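## Task

Take the loose end of the black network patch cord and push it into the port beneath the blue label, latch clip on top, until it clicks and locks; the cord must have stopped moving shortly after you finish.

## Robot and tools

Robot: two UR7e-type arms, left_arm and right_arm, each carrying a two-finger parallel gripper (up to 50 mm between pads) and a wrist camera. In the scene frame, left_arm's base sits at (+0.053, +0.380, +0.026) m and right_arm's at (-0.016, -0.455, +0.026) m, both turned by almost nothing. A camera stand stands behind the arms.

Frames. Scene frame: origin at table-top height midway between the arms, +z up, +x out over the table, +y toward left_arm. Fixed cameras and the table use it. Each arm reports its hand pose, velocities and targets in its own base frame, and offsets are applied along that base's axes, with rotation about the current Hand target position. Gripper axes: fingers point along +z, close along x; end_effector_position is the point between the pads, tips reach 17.5 mm further; a camera block juts about 10 cm toward the gripper's -y.

execute_actions(actions, cameras). actions is a list of actions; each action is a table of at most 15 rows, one row per 1/30 s step; a shorter table repeats its final row. Each row is one flat list of 18 numbers in [-1, 1] covering both arms: left dx, dy, dz, rx, ry, rz, gripper position, force_limit, speed, then the same nine for right. The six pose numbers are offsets (not poses) from that arm's Hand target at the start of the action; every row counts from that same start, and a repeated offset moves again. Scale: 1.0 = 0.6 m for dx/dy/dz and 180 degrees for the rotation vector rx/ry/rz. All six at 0 re-requests the current Hand target. Gripper numbers are absolute settings: position +1 fully open, about -0.65 pads meet, -1 closes until blocked (use this to grip); force_limit -1 ≈ 20 N, 0 ≈ 102 N, +1 ≈ 185 N per pad; speed -1 = 20 mm/s, 0 = 85, +1 = 150. Both start at +1. A 0 is a real command, so resend an arm's last gripper numbers to leave it unchanged; a new force_limit or speed only applies after a position change of at least 0.01. cameras: list of names, ["all"], or [] for none; an empty actions list returns images and the scene number.

move(target, speed, blend, stop_force, zero, blocking, cameras). target is one 18-number row, same layout and scale, or a list of up to 15 rows; every row is an offset from the Hand targets at the start of the move, not from the previous row. Grippers travel in straight lines, all finishing together, capped at 10 s total. speed: top path speed in m/s, 0.002 to 3.6, default 0.25 (rotation up to twice that in rad/s); one value or one per target. blend: corner rounding in metres for lists, default 0 (stop at each). stop_force: 3 to 120 N, both arms; an arm's path ends when its wrist sensor feels that much push against its travel; the arm backs off slightly but still presses. Unreliable if the gripper is turning; omit it when lifting away from a contact. zero (with stop_force only): true re-zeroes moving arms first; false counts from the last zero. blocking=false returns after 0.5 s while the move continues (not allowed with stop_force). Paths do not avoid obstacles. The result adds a move: line giving the ending (done, off_target, moving, held, fault) and limits (paced = pose clipped, held = steps withheld). done does not prove nothing was touched.

wait(seconds 0 to 10, cameras) lets time pass holding commands. stop(cameras) brakes a running move; fingers keep going. zoom_image(camera, region [x0, y0, x1, y1] in pixels, at most 504 each way) enlarges part of the newest image of cam_head_left, cam_head_right, cam_high, cam_low, cam_left_wrist or cam_right_wrist (all 896x504). zero_wrist_force(arm: left_arm or right_arm) re-zeroes that sensor and stop_force. read_manual(section "licences") returns licence text only. finished_scene(scene: the current scene's number) ends the scene irreversibly and reports success.

Results: end_effector_position (m), end_effector_quat_wxyz, velocities (m/s, rad/s), Hand target (the commanded pose after clipping; the next offsets count from it; the gripper often rests a little short of it), Tool commands, Joint positions/velocities ("within noise" when still), Joint torques (include arm weight, offset and noisy), Wrist force and Wrist torque in the gripper's own axes plus a line with the peak since the last shown. object_status: 0 moving, 1 blocked while opening, 2 blocked while closing (a grip), 3 reached position or pads met (likely nothing held). Opening ≈ (250 - position_measured) × 0.202 mm. MOTOR HOT appears at 70 °C; 85 °C brakes the arm for 30 to 60 s.

Control notes: orientation commands are clipped to within 32 degrees of the measured orientation each step; joints move toward the pose by damped inverse kinematics. Arms lag commands by roughly 0.09 to 0.22 s and fast moves overshoot. Keep paths away from an arm's own base. A clearance check withholds commands that bring the arms too near each other.

Avoid: contact forces near 150 N (±25) or wrist torques near 15 N m, which stop the arm for 10 s; commanding targets far past a firm contact; fast impacts; the arms pressing each other or a gripper closing on the other's fingers; hitting fixed or heavy objects; dropping or releasing moving parts; anything leaving the table. Before finishing, let the cords settle so nothing is still moving.

Each tool is called after "Call:" by a JSON object that holds its "name" and its "arguments", one argument or row to a line.

## Session

Call:
{"name": "execute_actions", "arguments": {
  "actions": []
}}

Scene clock: 0.00 s.
left_arm: end_effector_position=(+0.2733, -0.1831, +0.1117) position_measured=3 object_status=3 end_effector_quat_wxyz=(+0.014, +0.880, +0.202, -0.431) | right_arm: end_effector_position=(+0.6582, +0.1592, +0.2108) position_measured=3 object_status=3 end_effector_quat_wxyz=(+0.021, +0.908, -0.419, +0.014)
Joint positions: left_arm=[-0.552 -1.377 2.036 -1.524 -2.169 0.794] | right_arm=[3.596 -2.01 -1.326 -1.391 1.523 2.89]
Joint velocities: within noise
Joint torques (N m): no reading
Wrist force (N): no reading
Wrist torque (N m): no reading
Wrist force, peak (N): no reading
Hand target: left_arm +0.2733, -0.1831, +0.1117; +0.014, +0.880, +0.202, -0.431 | right_arm +0.6582, +0.1592, +0.2108; +0.021, +0.908, -0.419, +0.014
Tool commands: left_gripper/position=+1.0 left_gripper/force_limit=+1.0 left_gripper/speed=+1.0 right_gripper/position=+1.0 right_gripper/force_limit=+1.0 right_gripper/speed=+1.0

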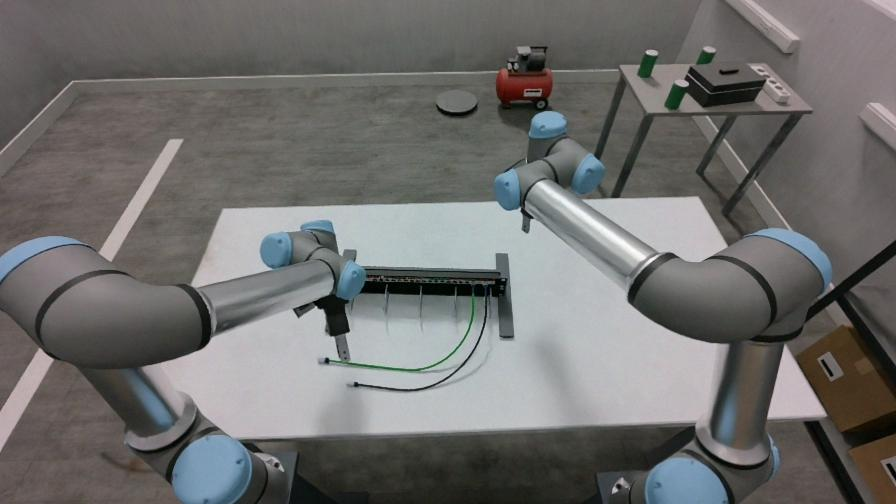

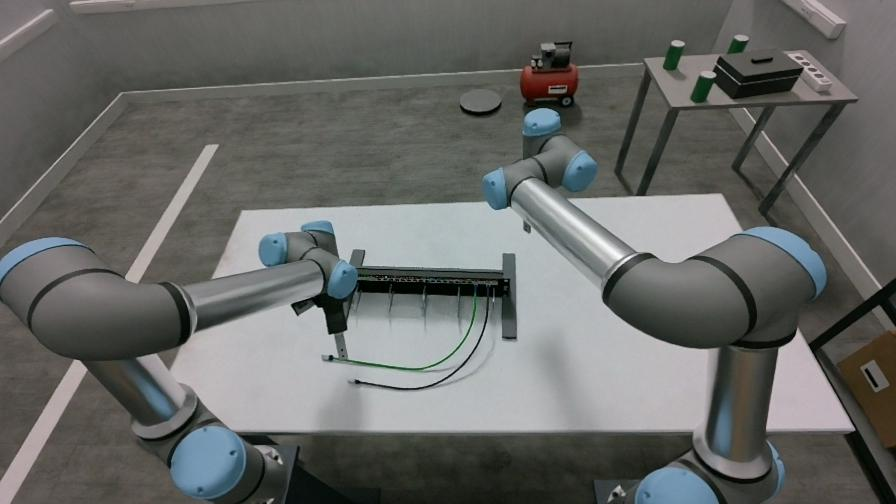

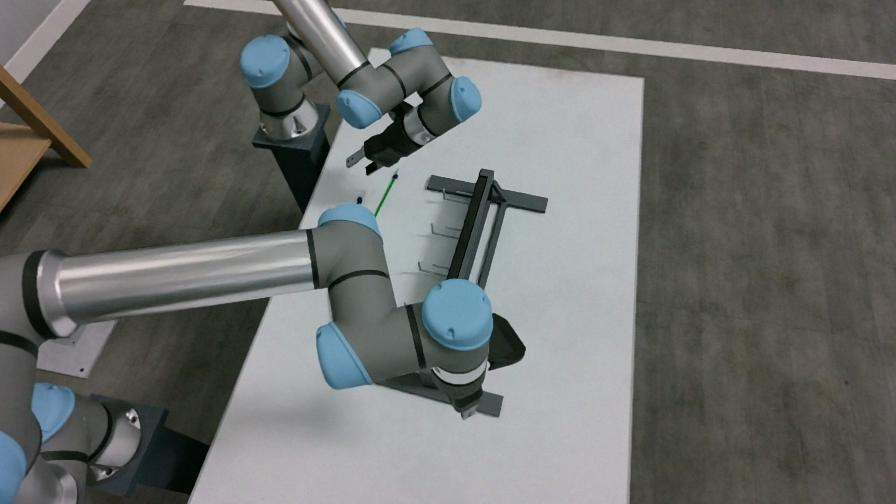

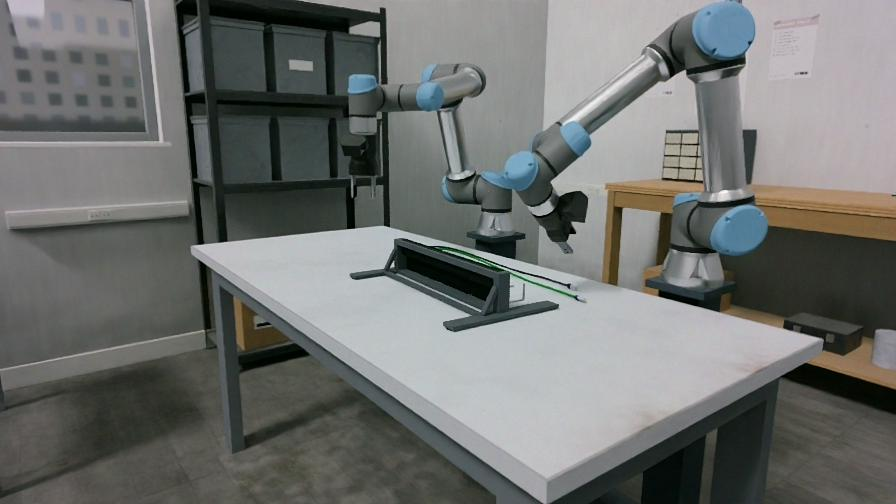

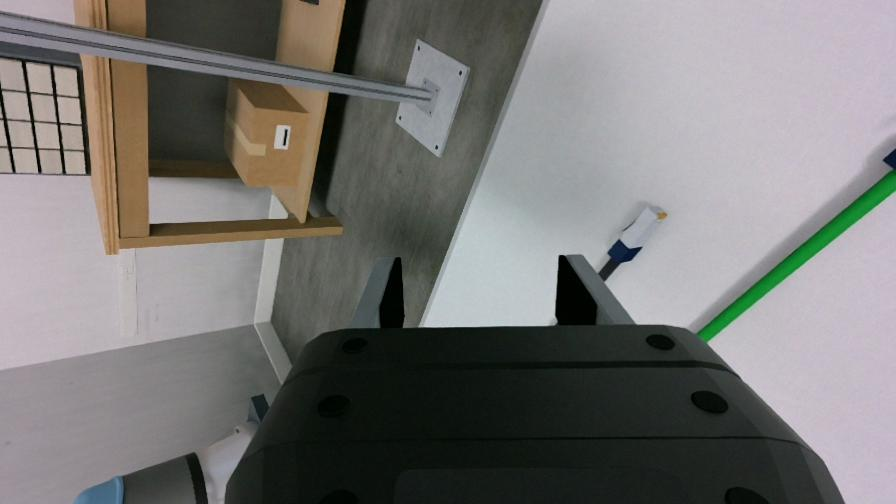

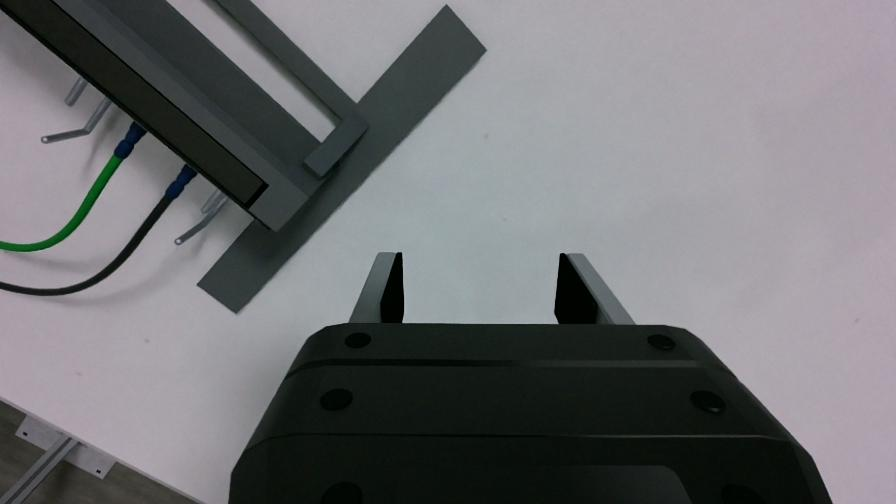

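Call:
{"name": "zoom_image", "arguments": {
  "camera": "cam_head_left",
  "region": [310, 230, 530, 350]
}}

Call:
{"name": "zoom_image", "arguments": {
  "camera": "cam_head_left",
  "region": [310, 330, 450, 410]
}}

Call:
{"name": "zoom_image", "arguments": {
  "camera": "cam_left_wrist",
  "region": [540, 160, 740, 300]
}}

Call:
{"name": "zoom_image", "arguments": {
  "camera": "cam_low",
  "region": [340, 220, 620, 340]
}}

Scaled by 2.291 from the camera's 896x504 image, which has a finer 1280x720 frame.

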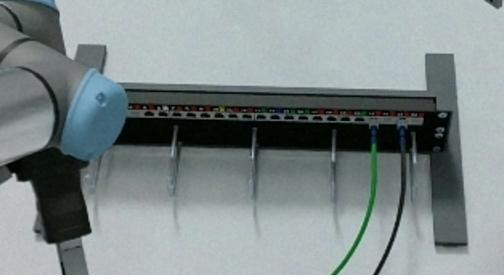

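Scaled by 3.600 from the camera's 896x504 image, which has a finer 1280x720 frame.

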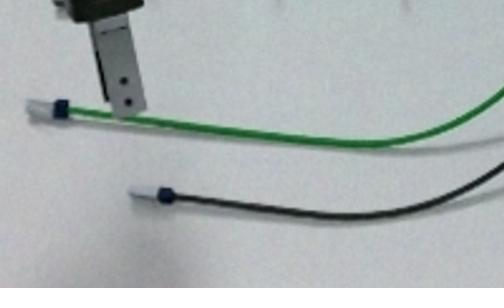

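Scaled by 2.520 from the camera's 896x504 image, which has a finer 1280x720 frame.

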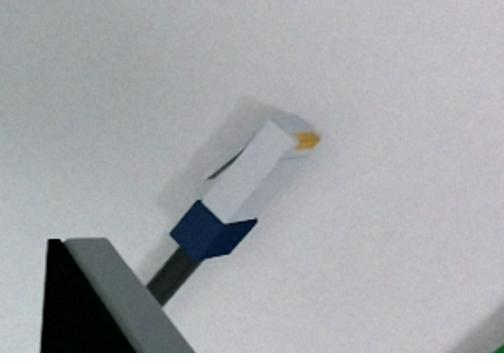

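Scaled by 1.800 from the camera's 896x504 image, which has a finer 1280x720 frame.

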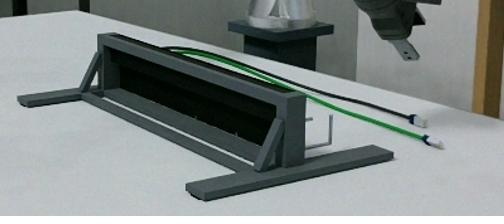

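Call:
{"name": "move", "arguments": {
  "target": [
    [0,0,0.3,0,0,0,1,1,1,0,0,0,0,0,0,1,1,1],
    [0.215,-0.336,0.3,0.145,-0.456,-0.698,1,1,1,0,0,0,0,0,0,1,1,1],
    [0.215,-0.336,0.05,0.145,-0.456,-0.698,1,1,1,0,0,0,0,0,0,1,1,1]
  ],
  "speed": 0.5,
  "blend": 0.05,
  "cameras": ["all"]
}}

Scene clock: 42.33 s.
left_arm: end_effector_position=(+0.4023, -0.3847, +0.1417) position_measured=3 object_status=3 end_effector_quat_wxyz=(-0.382, +0.600, -0.592, +0.380) | right_arm: end_effector_position=(+0.6582, +0.1592, +0.2108) position_measured=3 object_status=3 end_effector_quat_wxyz=(+0.021, +0.908, -0.419, +0.014)
Joint positions: left_arm=[-1.485 -1.319 2.367 -2.781 -0.439 1.746] | right_arm=[3.596 -2.01 -1.326 -1.391 1.523 2.89]
Joint torques (N m): left_arm=[12.54 -16.58 -6.86 -5.83 -0.58 2.81] | right_arm=[-0.3 48.42 26.97 3.18 0.08 0.11]
Wrist force (N): left_arm=[1.0 0.8 -1.4] | right_arm=[-0.2 -0.2 -0.1]
Wrist torque (N m): left_arm=[0.11 -0.12 0.24] | right_arm=[-0.03 0.03 0.00]
Wrist force, peak (N): left_arm=[1.3 -2.0 -2.8] | right_arm=[0.0 -0.7 0.0]
Hand target: left_arm +0.4023, -0.3847, +0.1417; -0.382, +0.600, -0.592, +0.380 | right_arm +0.6582, +0.1592, +0.2108; +0.021, +0.908, -0.419, +0.014
Off the commanded pose: left_arm 0.000 m, 0 deg | right_arm 0.000 m, 0 deg.
move: done
camera_calibration:
cam_left_wrist: T_world_to_cam=[[0.00445494, -0.999899, -0.013472, -0.376949], [-0.710773, 0.00631028, -0.703393, 0.401474], [0.703408, 0.0127091, -0.710673, -0.0485071], [0, 0, 0, 1]] pos_world=[0.321157, -0.378828, 0.242843]

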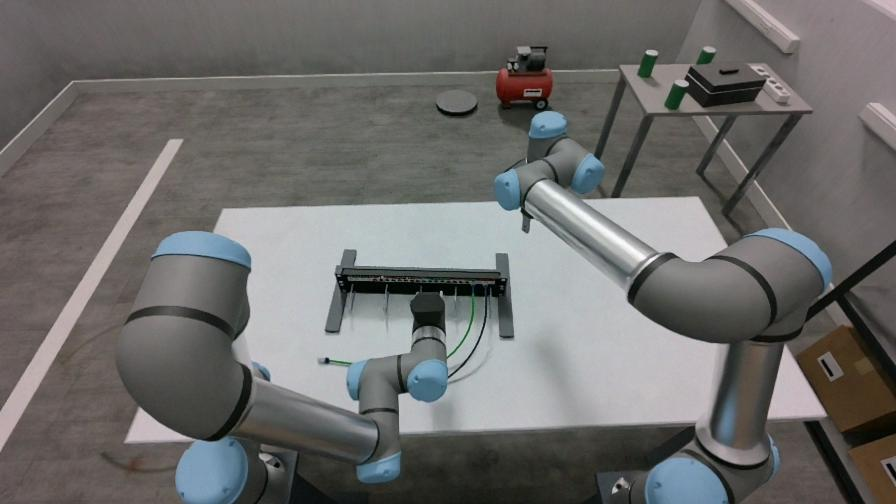

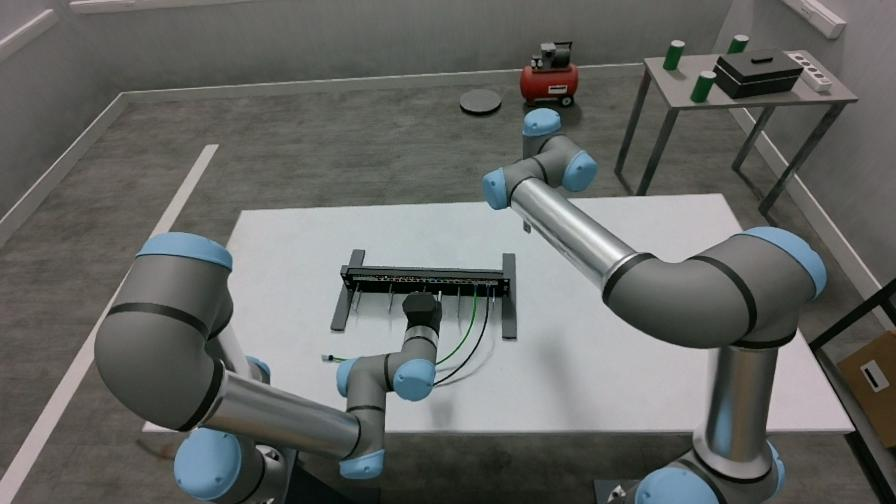

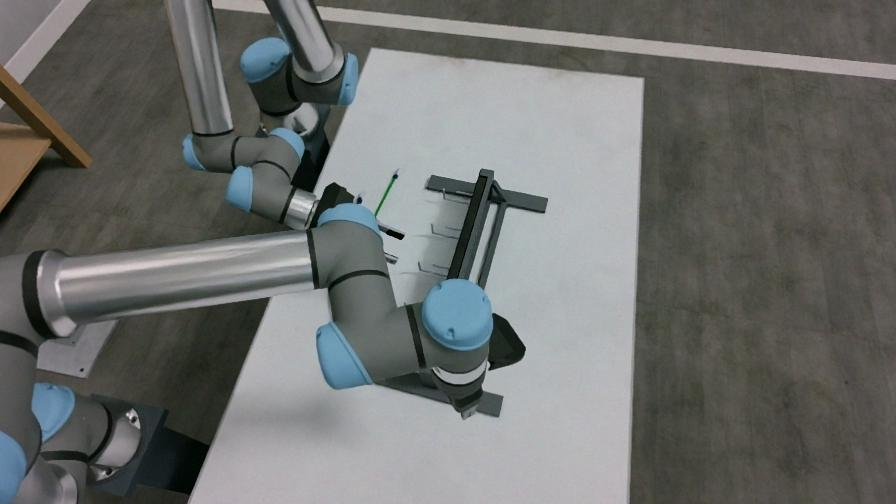

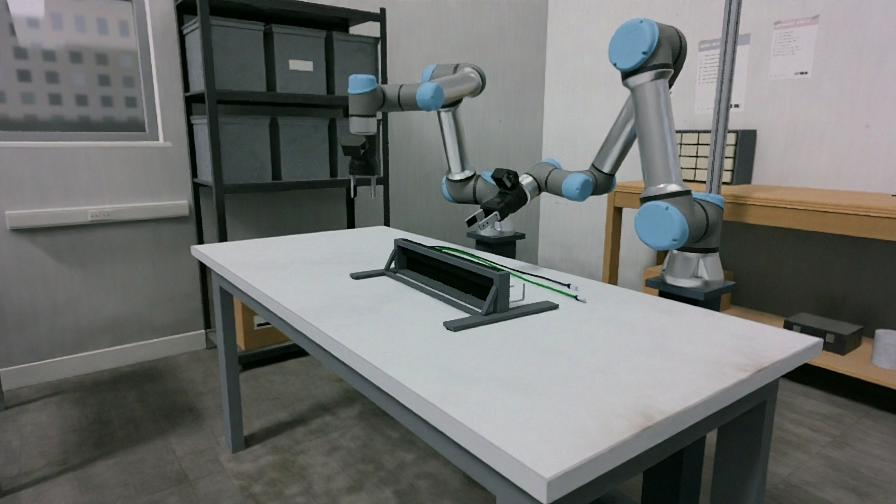

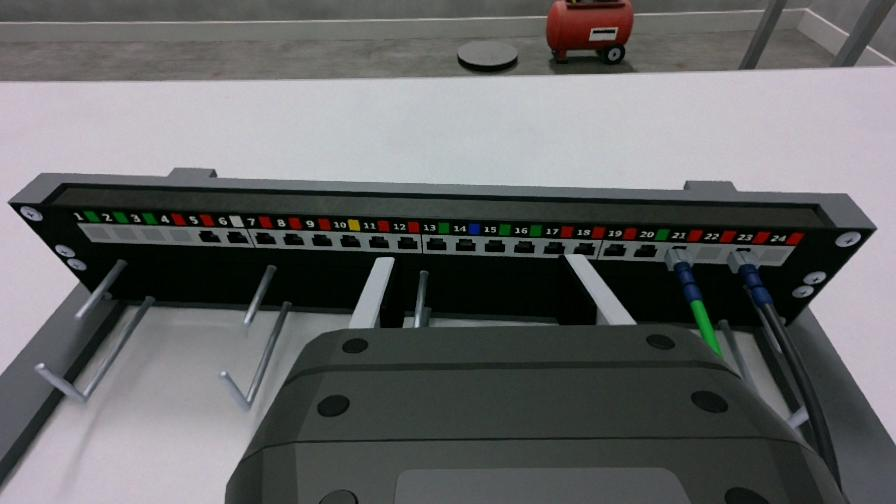

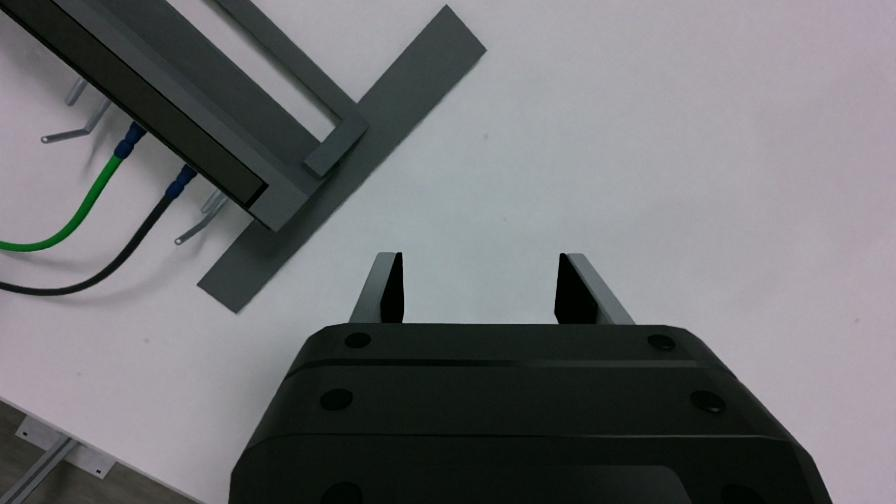

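Call:
{"name": "zoom_image", "arguments": {
  "camera": "cam_left_wrist",
  "region": [400, 210, 550, 270]
}}

Call:
{"name": "zoom_image", "arguments": {
  "camera": "cam_left_wrist",
  "region": [640, 210, 820, 320]
}}

Call:
{"name": "zoom_image", "arguments": {
  "camera": "cam_head_left",
  "region": [320, 240, 540, 350]
}}

Scaled by 3.360 from the camera's 896x504 image, which has a finer 1280x720 frame.

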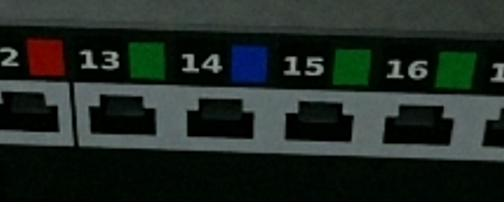

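Scaled by 2.800 from the camera's 896x504 image, which has a finer 1280x720 frame.

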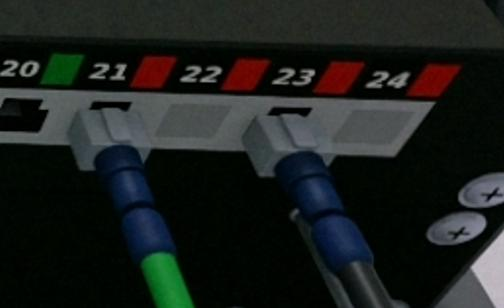

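Scaled by 2.291 from the camera's 896x504 image, which has a finer 1280x720 frame.

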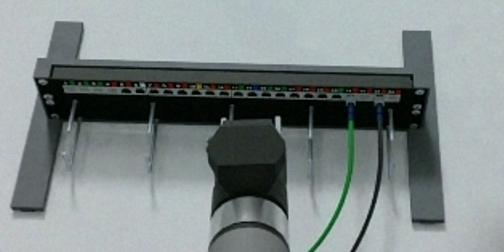

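Call:
{"name": "move", "arguments": {
  "target": [
    [-0.1,0.1,0.15,0.05,0.05,-0.08,1,1,1,0,0,0,0,0,0,1,1,1],
    [-0.262,0.352,-0.03,0.281,0.283,-0.444,1,1,1,0,0,0,0,0,0,1,1,1]
  ],
  "speed": 0.4,
  "blend": 0.05,
  "cameras": ["cam_left_wrist","cam_head_left"]
}}

Call:
{"name": "zoom_image", "arguments": {
  "camera": "cam_left_wrist",
  "region": [348, 150, 548, 290]
}}

Scene clock: 67.67 s.
left_arm: end_effector_position=(+0.2451, -0.1736, +0.1237) position_measured=3 object_status=3 end_effector_quat_wxyz=(+0.000, +0.000, +1.000, +0.000) | right_arm: end_effector_position=(+0.6582, +0.1592, +0.2108) position_measured=3 object_status=3 end_effector_quat_wxyz=(+0.021, +0.908, -0.419, +0.014)
Joint positions: left_arm=[-1.076 -2.03 2.452 -1.994 -1.571 3.636] | right_arm=[3.596 -2.01 -1.326 -1.391 1.523 2.89]
Joint torques (N m): left_arm=[12.74 9.81 -29.46 -0.34 -2.38 2.38] | right_arm=[0.01 49.29 27.22 3.18 0.09 -0.03]
Wrist force (N): left_arm=[1.9 0.4 -1.8] | right_arm=[0.1 -0.1 0.0]
Wrist torque (N m): left_arm=[0.13 -0.43 -0.03] | right_arm=[-0.01 -0.01 0.00]
Wrist force, peak (N): left_arm=[3.2 0.4 -1.7] | right_arm=[-0.2 -0.4 -0.3]
Hand target: left_arm +0.2451, -0.1735, +0.1237; +0.000, +0.000, +1.000, +0.000 | right_arm +0.6582, +0.1592, +0.2108; +0.021, +0.908, -0.419, +0.014
Off the commanded pose: left_arm 0.000 m, 0 deg | right_arm 0.000 m, 0 deg.
move: done
camera_calibration:
cam_left_wrist: T_world_to_cam=[[-0.999849, 0.0173557, -0.000388046, 0.255654], [0.0161242, 0.93672, 0.349709, 0.128797], [0.00643294, 0.34965, -0.936858, 0.30389], [0, 0, 0, 1]] pos_world=[0.251584, -0.231339, 0.23976]
Images, in order (width x height): cam_head_left 896x504, cam_left_wrist 896x504.

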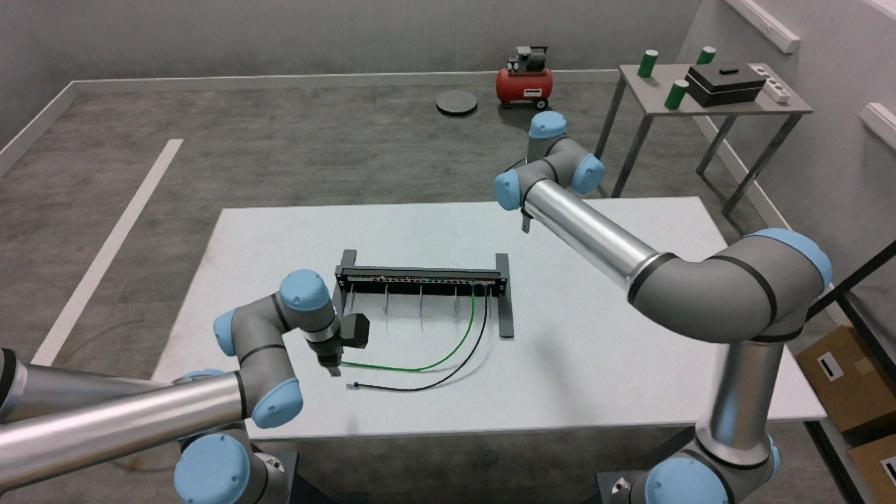

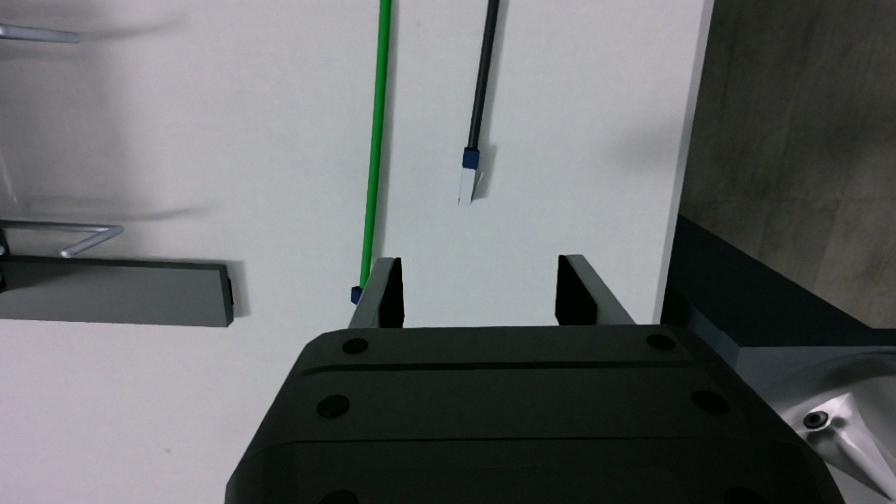

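Scaled by 2.520 from the camera's 896x504 image, which has a finer 1280x720 frame.

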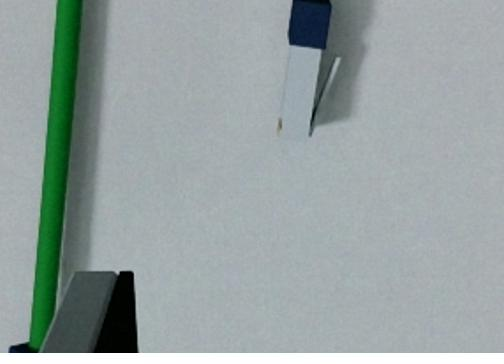

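Call:
{"name": "move", "arguments": {
  "target": [
    [0.15,0.3,0.3,0,0,0,1,1,1,0,0,0,0,0,0,1,1,1],
    [0.1,0.75,0.35,0,0,0,1,1,1,0,0,0.1,0,0,0,1,1,1]
  ],
  "speed": 0.4,
  "blend": 0.08
}}

Call:
{"name": "move", "arguments": {
  "target": [
    [0,0,0,0,0,0,1,1,1,-0.4,0.5,0,0.01,0.006,0.16,1,1,1],
    [0,0,0,0,0,0,1,1,1,-0.5798,0.8387,-0.26,0.0143,0.0083,0.2365,1,1,1]
  ],
  "speed": 0.3,
  "blend": 0.08,
  "cameras": ["cam_right_wrist","cam_head_left"]
}}

Call:
{"name": "zoom_image", "arguments": {
  "camera": "cam_right_wrist",
  "region": [348, 150, 608, 350]
}}

Scene clock: 118.03 s.
left_arm: end_effector_position=(+0.3051, +0.2764, +0.3337) position_measured=3 object_status=3 end_effector_quat_wxyz=(+0.000, +0.000, +1.000, +0.000) | right_arm: end_effector_position=(+0.6582, +0.1592, +0.2709) position_measured=3 object_status=3 end_effector_quat_wxyz=(+0.021, +0.908, -0.419, +0.014)
Joint positions: left_arm=[0.407 -1.813 1.768 -1.525 -1.571 5.119] | right_arm=[3.596 -1.992 -1.199 -1.537 1.523 2.89]
Joint torques (N m): left_arm=[10.19 -3.78 -32.18 -0.22 -2.44 2.62] | right_arm=[2.98 38.86 35.27 0.07 1.67 0.88]
Wrist force (N): left_arm=[2.0 0.4 -1.9] | right_arm=[0.1 -0.2 -0.1]
Wrist torque (N m): left_arm=[0.15 -0.44 -0.04] | right_arm=[-0.04 -0.01 0.00]
Wrist force, peak (N): left_arm=[2.5 4.4 -1.8] | right_arm=[0.1 -0.1 -0.7]
Hand target: left_arm +0.3051, +0.2765, +0.3337; +0.000, +0.000, +1.000, +0.000 | right_arm +0.6582, +0.1592, +0.2708; +0.021, +0.908, -0.419, +0.014
Off the commanded pose: left_arm 0.000 m, 0 deg | right_arm 0.000 m, 0 deg.
move: done

Scene clock: 120.97 s.
left_arm: end_effector_position=(+0.3051, +0.2765, +0.3337) position_measured=3 object_status=3 end_effector_quat_wxyz=(+0.000, +0.000, +1.000, +0.000) | right_arm: end_effector_position=(+0.3187, +0.6503, +0.1187) position_measured=3 object_status=3 end_effector_quat_wxyz=(+0.000, +0.998, -0.061, +0.000)
Joint positions: left_arm=[0.407 -1.813 1.768 -1.525 -1.571 5.119] | right_arm=[4.442 -2.18 -1.308 -1.224 1.572 2.992]
Joint torques (N m): left_arm=[12.29 -2.91 -32.26 -0.1 -2.47 2.58] | right_arm=[6.26 45.77 34.02 6.8 2.32 -0.49]
Wrist force (N): left_arm=[2.0 0.4 -1.8] | right_arm=[0.1 -0.2 -0.1]
Wrist torque (N m): left_arm=[0.14 -0.43 -0.04] | right_arm=[-0.04 -0.02 -0.05]
Wrist force, peak (N): left_arm=[2.3 0.9 -1.9] | right_arm=[-1.2 -1.8 1.2]
Hand target: left_arm +0.3051, +0.2765, +0.3337; +0.000, +0.000, +1.000, +0.000 | right_arm +0.3186, +0.6504, +0.1186; +0.000, +0.998, -0.061, +0.000
Off the commanded pose: left_arm 0.000 m, 0 deg | right_arm 0.000 m, 0 deg.
move: done
camera_calibration:
cam_right_wrist: T_world_to_cam=[[0.992243, -0.12319, -0.0166429, -0.223313], [-0.109663, -0.930502, 0.349484, 0.613557], [-0.0585394, -0.344948, -0.936794, 0.484265], [0, 0, 0, 1]] pos_world=[0.317214, 0.710453, 0.235511]
Images, in order (width x height): cam_head_left 896x504, cam_right_wrist 896x504.

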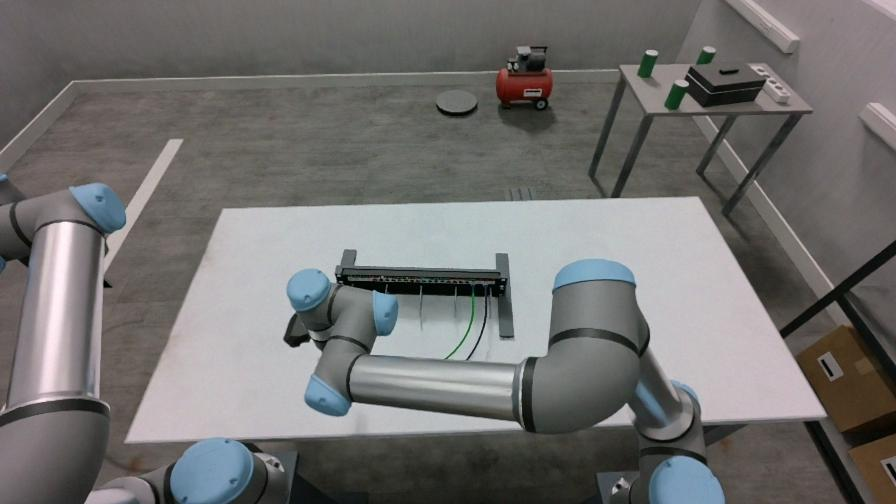

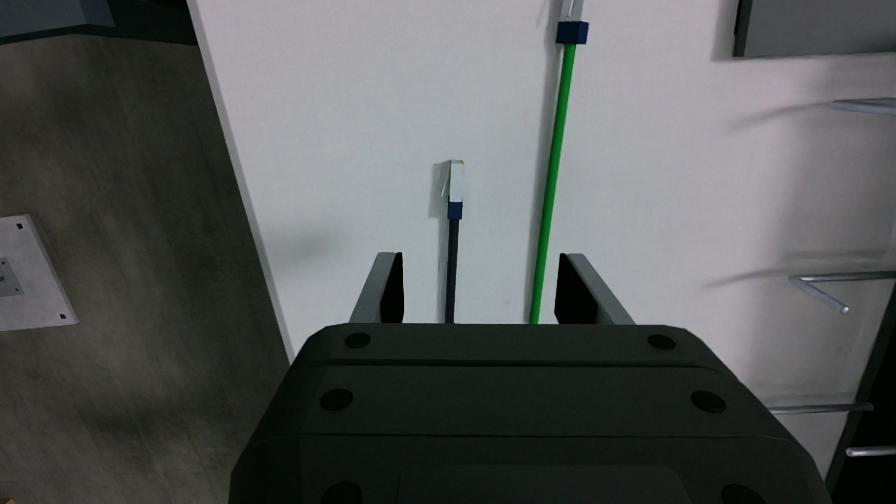

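Scaled by 1.938 from the camera's 896x504 image, which has a finer 1280x720 frame.

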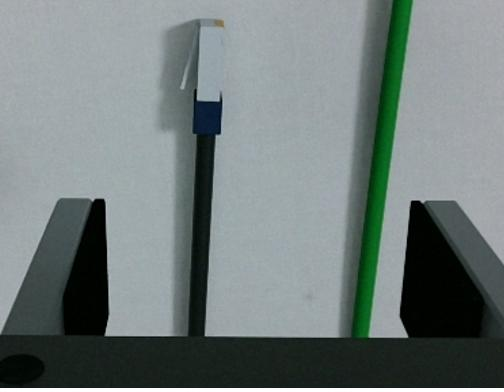

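Call:
{"name": "move", "arguments": {
  "target": [0,0,0,0,0,0,1,1,1,-0.0123,0.0317,-0.181,0,0,0,1,1,1],
  "speed": 0.15,
  "cameras": ["cam_right_wrist","cam_low"]
}}

Call:
{"name": "zoom_image", "arguments": {
  "camera": "cam_right_wrist",
  "region": [338, 200, 608, 380]
}}

Call:
{"name": "zoom_image", "arguments": {
  "camera": "cam_low",
  "region": [500, 230, 660, 330]
}}

Scene clock: 131.23 s.
left_arm: end_effector_position=(+0.3051, +0.2765, +0.3337) position_measured=3 object_status=3 end_effector_quat_wxyz=(+0.000, +0.000, +1.000, +0.000) | right_arm: end_effector_position=(+0.3112, +0.6694, +0.0102) position_measured=3 object_status=3 end_effector_quat_wxyz=(+0.000, +0.998, -0.061, +0.000)
Joint positions: left_arm=[0.407 -1.813 1.768 -1.525 -1.571 5.119] | right_arm=[4.458 -2.325 -1.361 -1.026 1.572 3.009]
Joint torques (N m): left_arm=[11.24 -3.04 -32.09 -0.25 -2.45 2.55] | right_arm=[6.9 49.36 32.31 6.83 -0.51 1.53]
Wrist force (N): left_arm=[1.8 0.5 -1.9] | right_arm=[0.2 -0.4 0.0]
Wrist torque (N m): left_arm=[0.15 -0.40 -0.04] | right_arm=[-0.07 -0.03 -0.04]
Wrist force, peak (N): left_arm=[2.3 0.5 -2.0] | right_arm=[0.2 -0.3 -1.6]
Hand target: left_arm +0.3051, +0.2765, +0.3337; +0.000, +0.000, +1.000, +0.000 | right_arm +0.3112, +0.6694, +0.0100; +0.000, +0.998, -0.061, +0.000
Off the commanded pose: left_arm 0.000 m, 0 deg | right_arm 0.000 m, 0 deg.
move: done
camera_calibration:
cam_right_wrist: T_world_to_cam=[[0.992259, -0.123041, -0.0168063, -0.215515], [-0.109466, -0.930522, 0.349493, 0.668355], [-0.0586406, -0.344948, -0.936788, 0.388902], [0, 0, 0, 1]] pos_world=[0.309815, 0.729553, 0.127111]
Images, in order (width x height): cam_low 896x504, cam_right_wrist 896x504.

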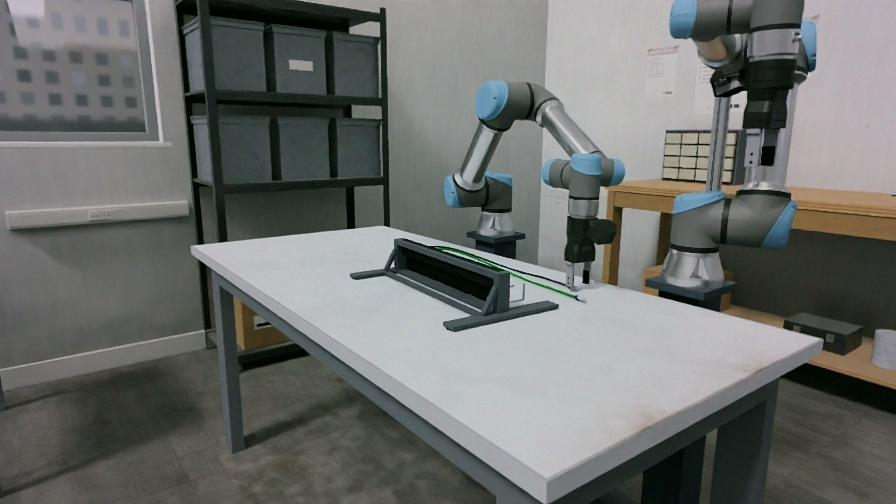

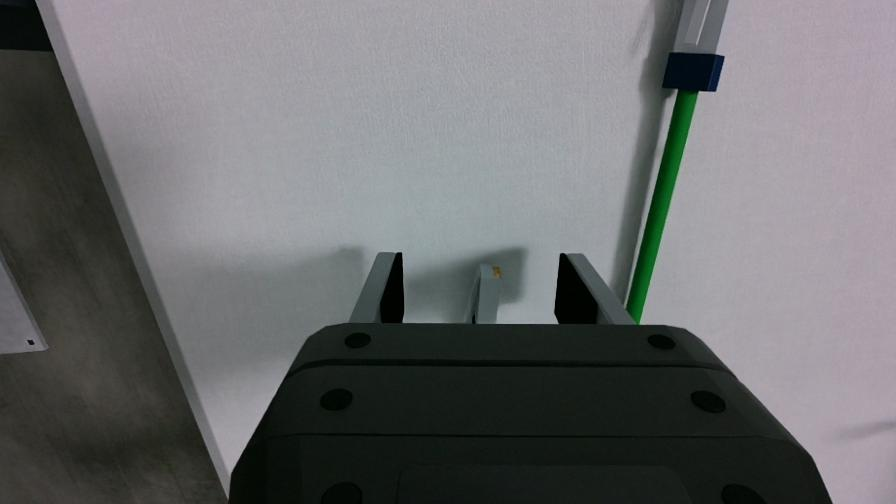

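Scaled by 1.867 from the camera's 896x504 image, which has a finer 1280x720 frame.

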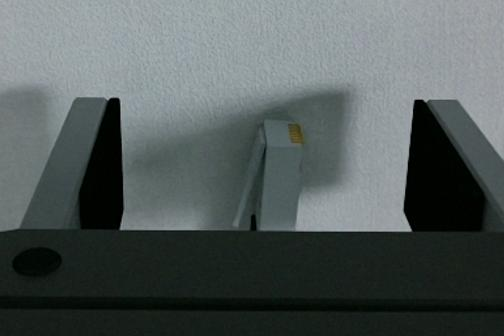

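Scaled by 3.150 from the camera's 896x504 image, which has a finer 1280x720 frame.

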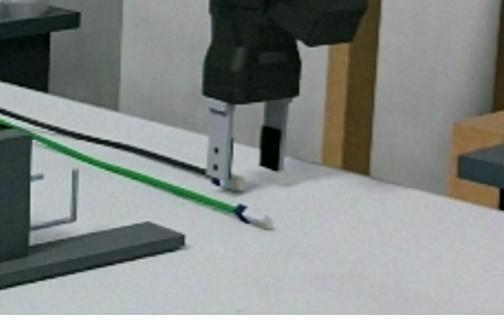

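Call:
{"name": "move", "arguments": {
  "target": [0,0,0,0,0,0,1,1,1,0.003,0.003,-0.0267,0,0,0,1,1,1],
  "speed": 0.03,
  "stop_force": 5,
  "cameras": ["cam_right_wrist","cam_low"]
}}

Call:
{"name": "zoom_image", "arguments": {
  "camera": "cam_right_wrist",
  "region": [338, 200, 608, 380]
}}

Call:
{"name": "zoom_image", "arguments": {
  "camera": "cam_low",
  "region": [540, 240, 620, 300]
}}

Scene clock: 138.30 s.
left_arm: end_effector_position=(+0.3051, +0.2765, +0.3337) position_measured=3 object_status=3 end_effector_quat_wxyz=(+0.000, +0.000, +1.000, +0.000) | right_arm: end_effector_position=(+0.3131, +0.6712, -0.0061) position_measured=3 object_status=3 end_effector_quat_wxyz=(+0.000, +0.998, -0.061, +0.000)
Joint positions: left_arm=[0.407 -1.813 1.768 -1.525 -1.571 5.119] | right_arm=[4.457 -2.35 -1.362 -1 1.572 3.007]
Joint torques (N m): left_arm=[11.98 -2.61 -31.74 -0.31 -2.26 2.45] | right_arm=[-7.08 46.22 29.85 6.66 -1.5 -0.46]
Wrist force (N): left_arm=[2.1 0.6 -1.5] | right_arm=[-0.4 1.4 -5.1]
Wrist torque (N m): left_arm=[0.17 -0.46 -0.04] | right_arm=[-0.01 -0.16 -0.10]
Wrist force, peak (N): left_arm=[2.2 0.6 -1.9] | right_arm=[-0.2 1.5 -5.2]
Hand target: left_arm +0.3051, +0.2765, +0.3337; +0.000, +0.000, +1.000, +0.000 | right_arm +0.3131, +0.6712, -0.0061; +0.000, +0.998, -0.061, +0.000
Off the commanded pose: left_arm 0.000 m, 0 deg | right_arm 0.000 m, 0 deg.
move: contact (right_arm)
camera_calibration:
cam_right_wrist: T_world_to_cam=[[0.992265, -0.123006, -0.0167136, -0.217379], [-0.109466, -0.930526, 0.349483, 0.676021], [-0.0585409, -0.34495, -0.936794, 0.374364], [0, 0, 0, 1]] pos_world=[0.311615, 0.731453, 0.110811]
Images, in order (width x height): cam_low 896x504, cam_right_wrist 896x504.

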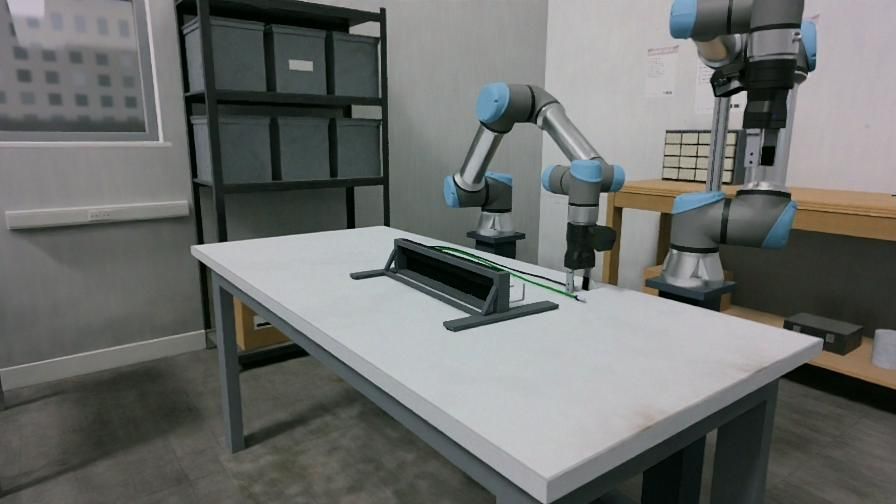

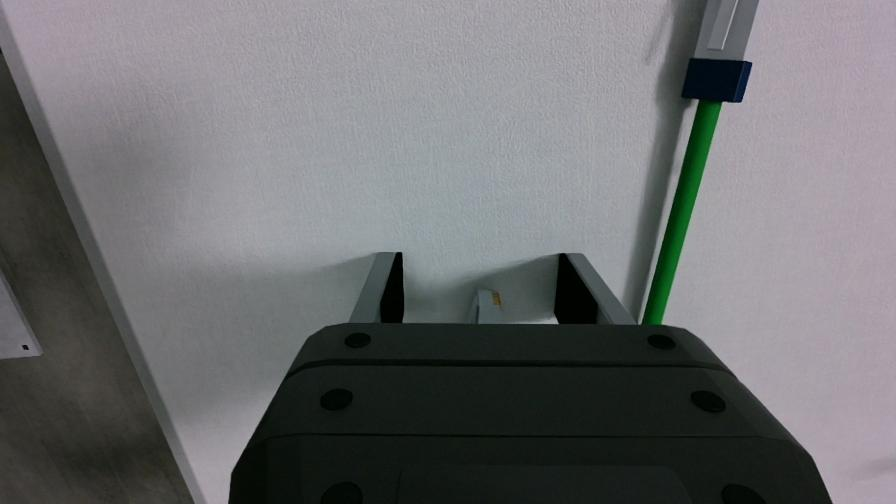

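Scaled by 1.867 from the camera's 896x504 image, which has a finer 1280x720 frame.

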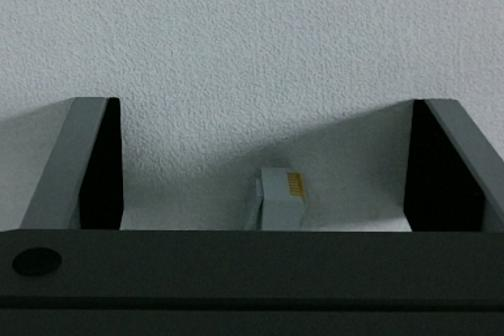

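Scaled by 6.300 from the camera's 896x504 image, which has a finer 1280x720 frame.

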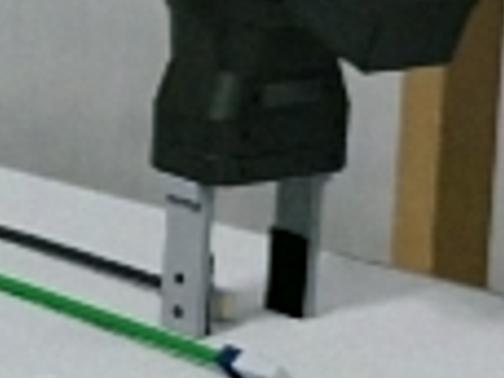

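Call:
{"name": "move", "arguments": {
  "target": [0,0,0,0,0,0,1,1,1,0,0,0.0035,0,0,0,1,-0.8,-0.9]
}}

Call:
{"name": "move", "arguments": {
  "target": [0,0,0,0,0,0,1,1,1,0,0,0,0,0,0,-1,-0.8,-0.9]
}}

Call:
{"name": "move", "arguments": {
  "target": [0,0,0,0,0,0,1,1,1,0,0,0.15,0,0,0,-1,-0.8,-0.9],
  "speed": 0.08,
  "cameras": ["cam_right_wrist","cam_low"]
}}

Call:
{"name": "zoom_image", "arguments": {
  "camera": "cam_right_wrist",
  "region": [338, 200, 608, 380]
}}

Call:
{"name": "zoom_image", "arguments": {
  "camera": "cam_low",
  "region": [540, 200, 640, 300]
}}

Scene clock: 143.27 s.
left_arm: end_effector_position=(+0.3051, +0.2765, +0.3337) position_measured=3 object_status=3 end_effector_quat_wxyz=(+0.000, +0.000, +1.000, +0.000) | right_arm: end_effector_position=(+0.3131, +0.6712, -0.0041) position_measured=3 object_status=3 end_effector_quat_wxyz=(+0.000, +0.998, -0.061, +0.000)
Joint positions: left_arm=[0.407 -1.813 1.768 -1.525 -1.571 5.119] | right_arm=[4.457 -2.348 -1.361 -1.004 1.572 3.007]
Joint torques (N m): left_arm=[12.67 -3.41 -31.84 -0.11 -2.23 2.47] | right_arm=[-7.61 67.45 32.05 -0.08 -1.62 -0.55]
Wrist force (N): left_arm=[1.8 0.5 -1.8] | right_arm=[-0.2 -0.3 -0.2]
Wrist torque (N m): left_arm=[0.15 -0.40 -0.04] | right_arm=[-0.05 0.04 -0.04]
Wrist force, peak (N): left_arm=[2.5 0.7 -2.0] | right_arm=[-0.5 1.7 -5.5]
Hand target: left_arm +0.3051, +0.2765, +0.3337; +0.000, +0.000, +1.000, +0.000 | right_arm +0.3131, +0.6712, -0.0040; +0.000, +0.998, -0.061, +0.000
Off the commanded pose: left_arm 0.000 m, 0 deg | right_arm 0.000 m, 0 deg.
move: done

Scene clock: 145.10 s.
left_arm: end_effector_position=(+0.3051, +0.2765, +0.3337) position_measured=3 object_status=3 end_effector_quat_wxyz=(+0.000, +0.000, +1.000, +0.000) | right_arm: end_effector_position=(+0.3131, +0.6712, -0.0040) position_measured=216 object_status=0 end_effector_quat_wxyz=(+0.000, +0.998, -0.061, +0.000)
Joint positions: left_arm=[0.407 -1.813 1.768 -1.525 -1.571 5.119] | right_arm=[4.457 -2.348 -1.36 -1.004 1.572 3.007]
Joint torques (N m): left_arm=[12.33 -3.19 -32.33 -0.26 -2.3 2.39] | right_arm=[-7.11 67.77 31.12 0.25 -1.6 -0.51]
Wrist force (N): left_arm=[1.9 0.4 -1.7] | right_arm=[-0.2 -0.3 -0.1]
Wrist torque (N m): left_arm=[0.15 -0.44 -0.03] | right_arm=[-0.04 0.02 -0.05]
Wrist force, peak (N): left_arm=[2.2 0.7 -2.0] | right_arm=[-0.1 -0.6 0.1]
Hand target: left_arm +0.3051, +0.2765, +0.3337; +0.000, +0.000, +1.000, +0.000 | right_arm +0.3131, +0.6712, -0.0040; +0.000, +0.998, -0.061, +0.000
Off the commanded pose: left_arm 0.000 m, 0 deg | right_arm 0.000 m, 0 deg.
move: done

Scene clock: 146.77 s.
left_arm: end_effector_position=(+0.3051, +0.2765, +0.3337) position_measured=3 object_status=3 end_effector_quat_wxyz=(+0.000, +0.000, +1.000, +0.000) | right_arm: end_effector_position=(+0.3131, +0.6712, +0.0859) position_measured=216 object_status=2 end_effector_quat_wxyz=(+0.000, +0.998, -0.061, +0.000)
Joint positions: left_arm=[0.407 -1.813 1.768 -1.525 -1.571 5.119] | right_arm=[4.457 -2.247 -1.284 -1.181 1.572 3.007]
Joint torques (N m): left_arm=[11.79 -2.5 -31.69 -0.22 -2.3 2.37] | right_arm=[-2.02 66.72 33.49 0.09 -0.84 0.64]
Wrist force (N): left_arm=[2.0 0.7 -1.7] | right_arm=[-0.1 -0.2 -0.1]
Wrist torque (N m): left_arm=[0.19 -0.45 -0.04] | right_arm=[-0.01 0.01 -0.05]
Wrist force, peak (N): left_arm=[2.3 0.8 -1.8] | right_arm=[-0.2 -0.2 0.7]
Hand target: left_arm +0.3051, +0.2765, +0.3337; +0.000, +0.000, +1.000, +0.000 | right_arm +0.3131, +0.6712, +0.0860; +0.000, +0.998, -0.061, +0.000
Off the commanded pose: left_arm 0.000 m, 0 deg | right_arm 0.000 m, 0 deg.
move: done
camera_calibration:
cam_right_wrist: T_world_to_cam=[[0.992265, -0.123006, -0.0167136, -0.215842], [-0.109466, -0.930526, 0.349483, 0.643868], [-0.0585409, -0.34495, -0.936794, 0.460549], [0, 0, 0, 1]] pos_world=[0.311615, 0.731453, 0.202811]
Images, in order (width x height): cam_low 896x504, cam_right_wrist 896x504.

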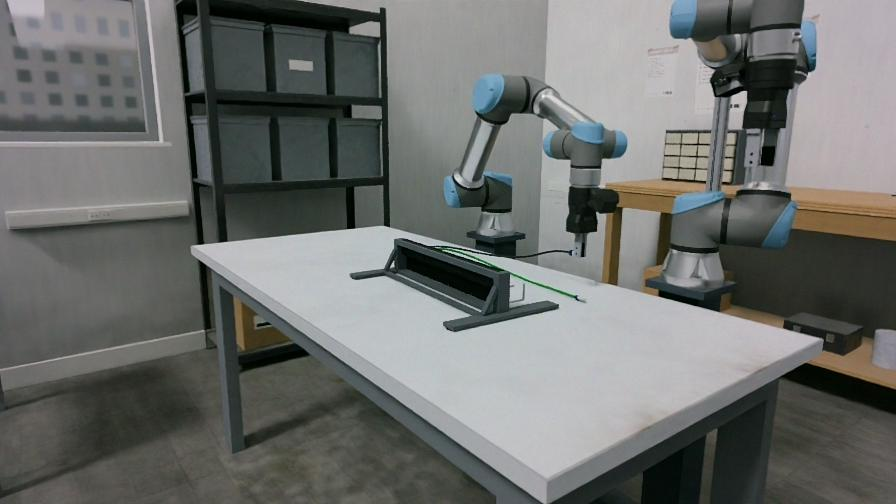

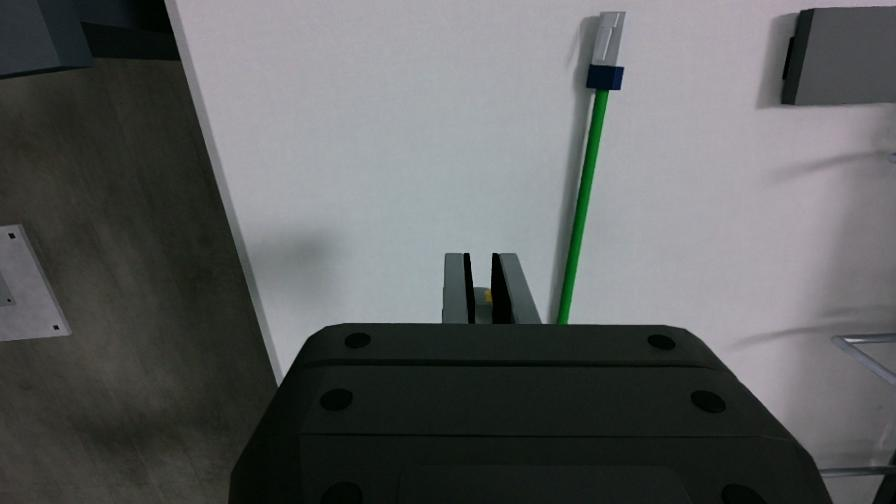

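Scaled by 1.867 from the camera's 896x504 image, which has a finer 1280x720 frame.

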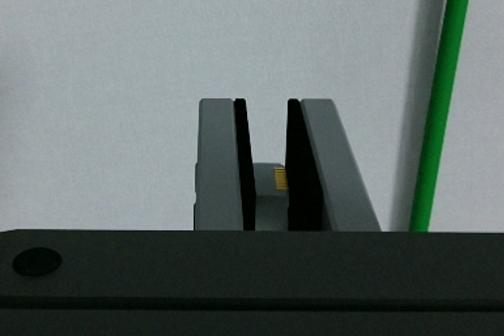

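Scaled by 5.040 from the camera's 896x504 image, which has a finer 1280x720 frame.

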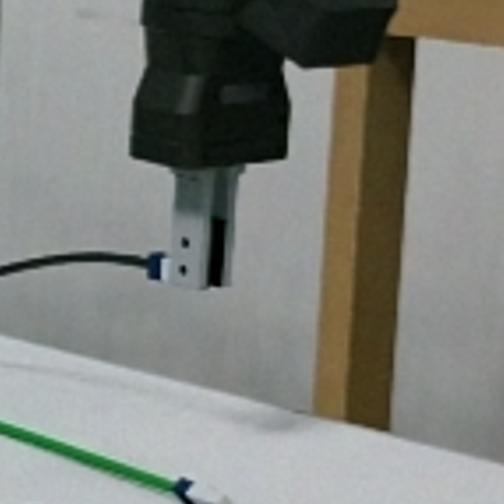

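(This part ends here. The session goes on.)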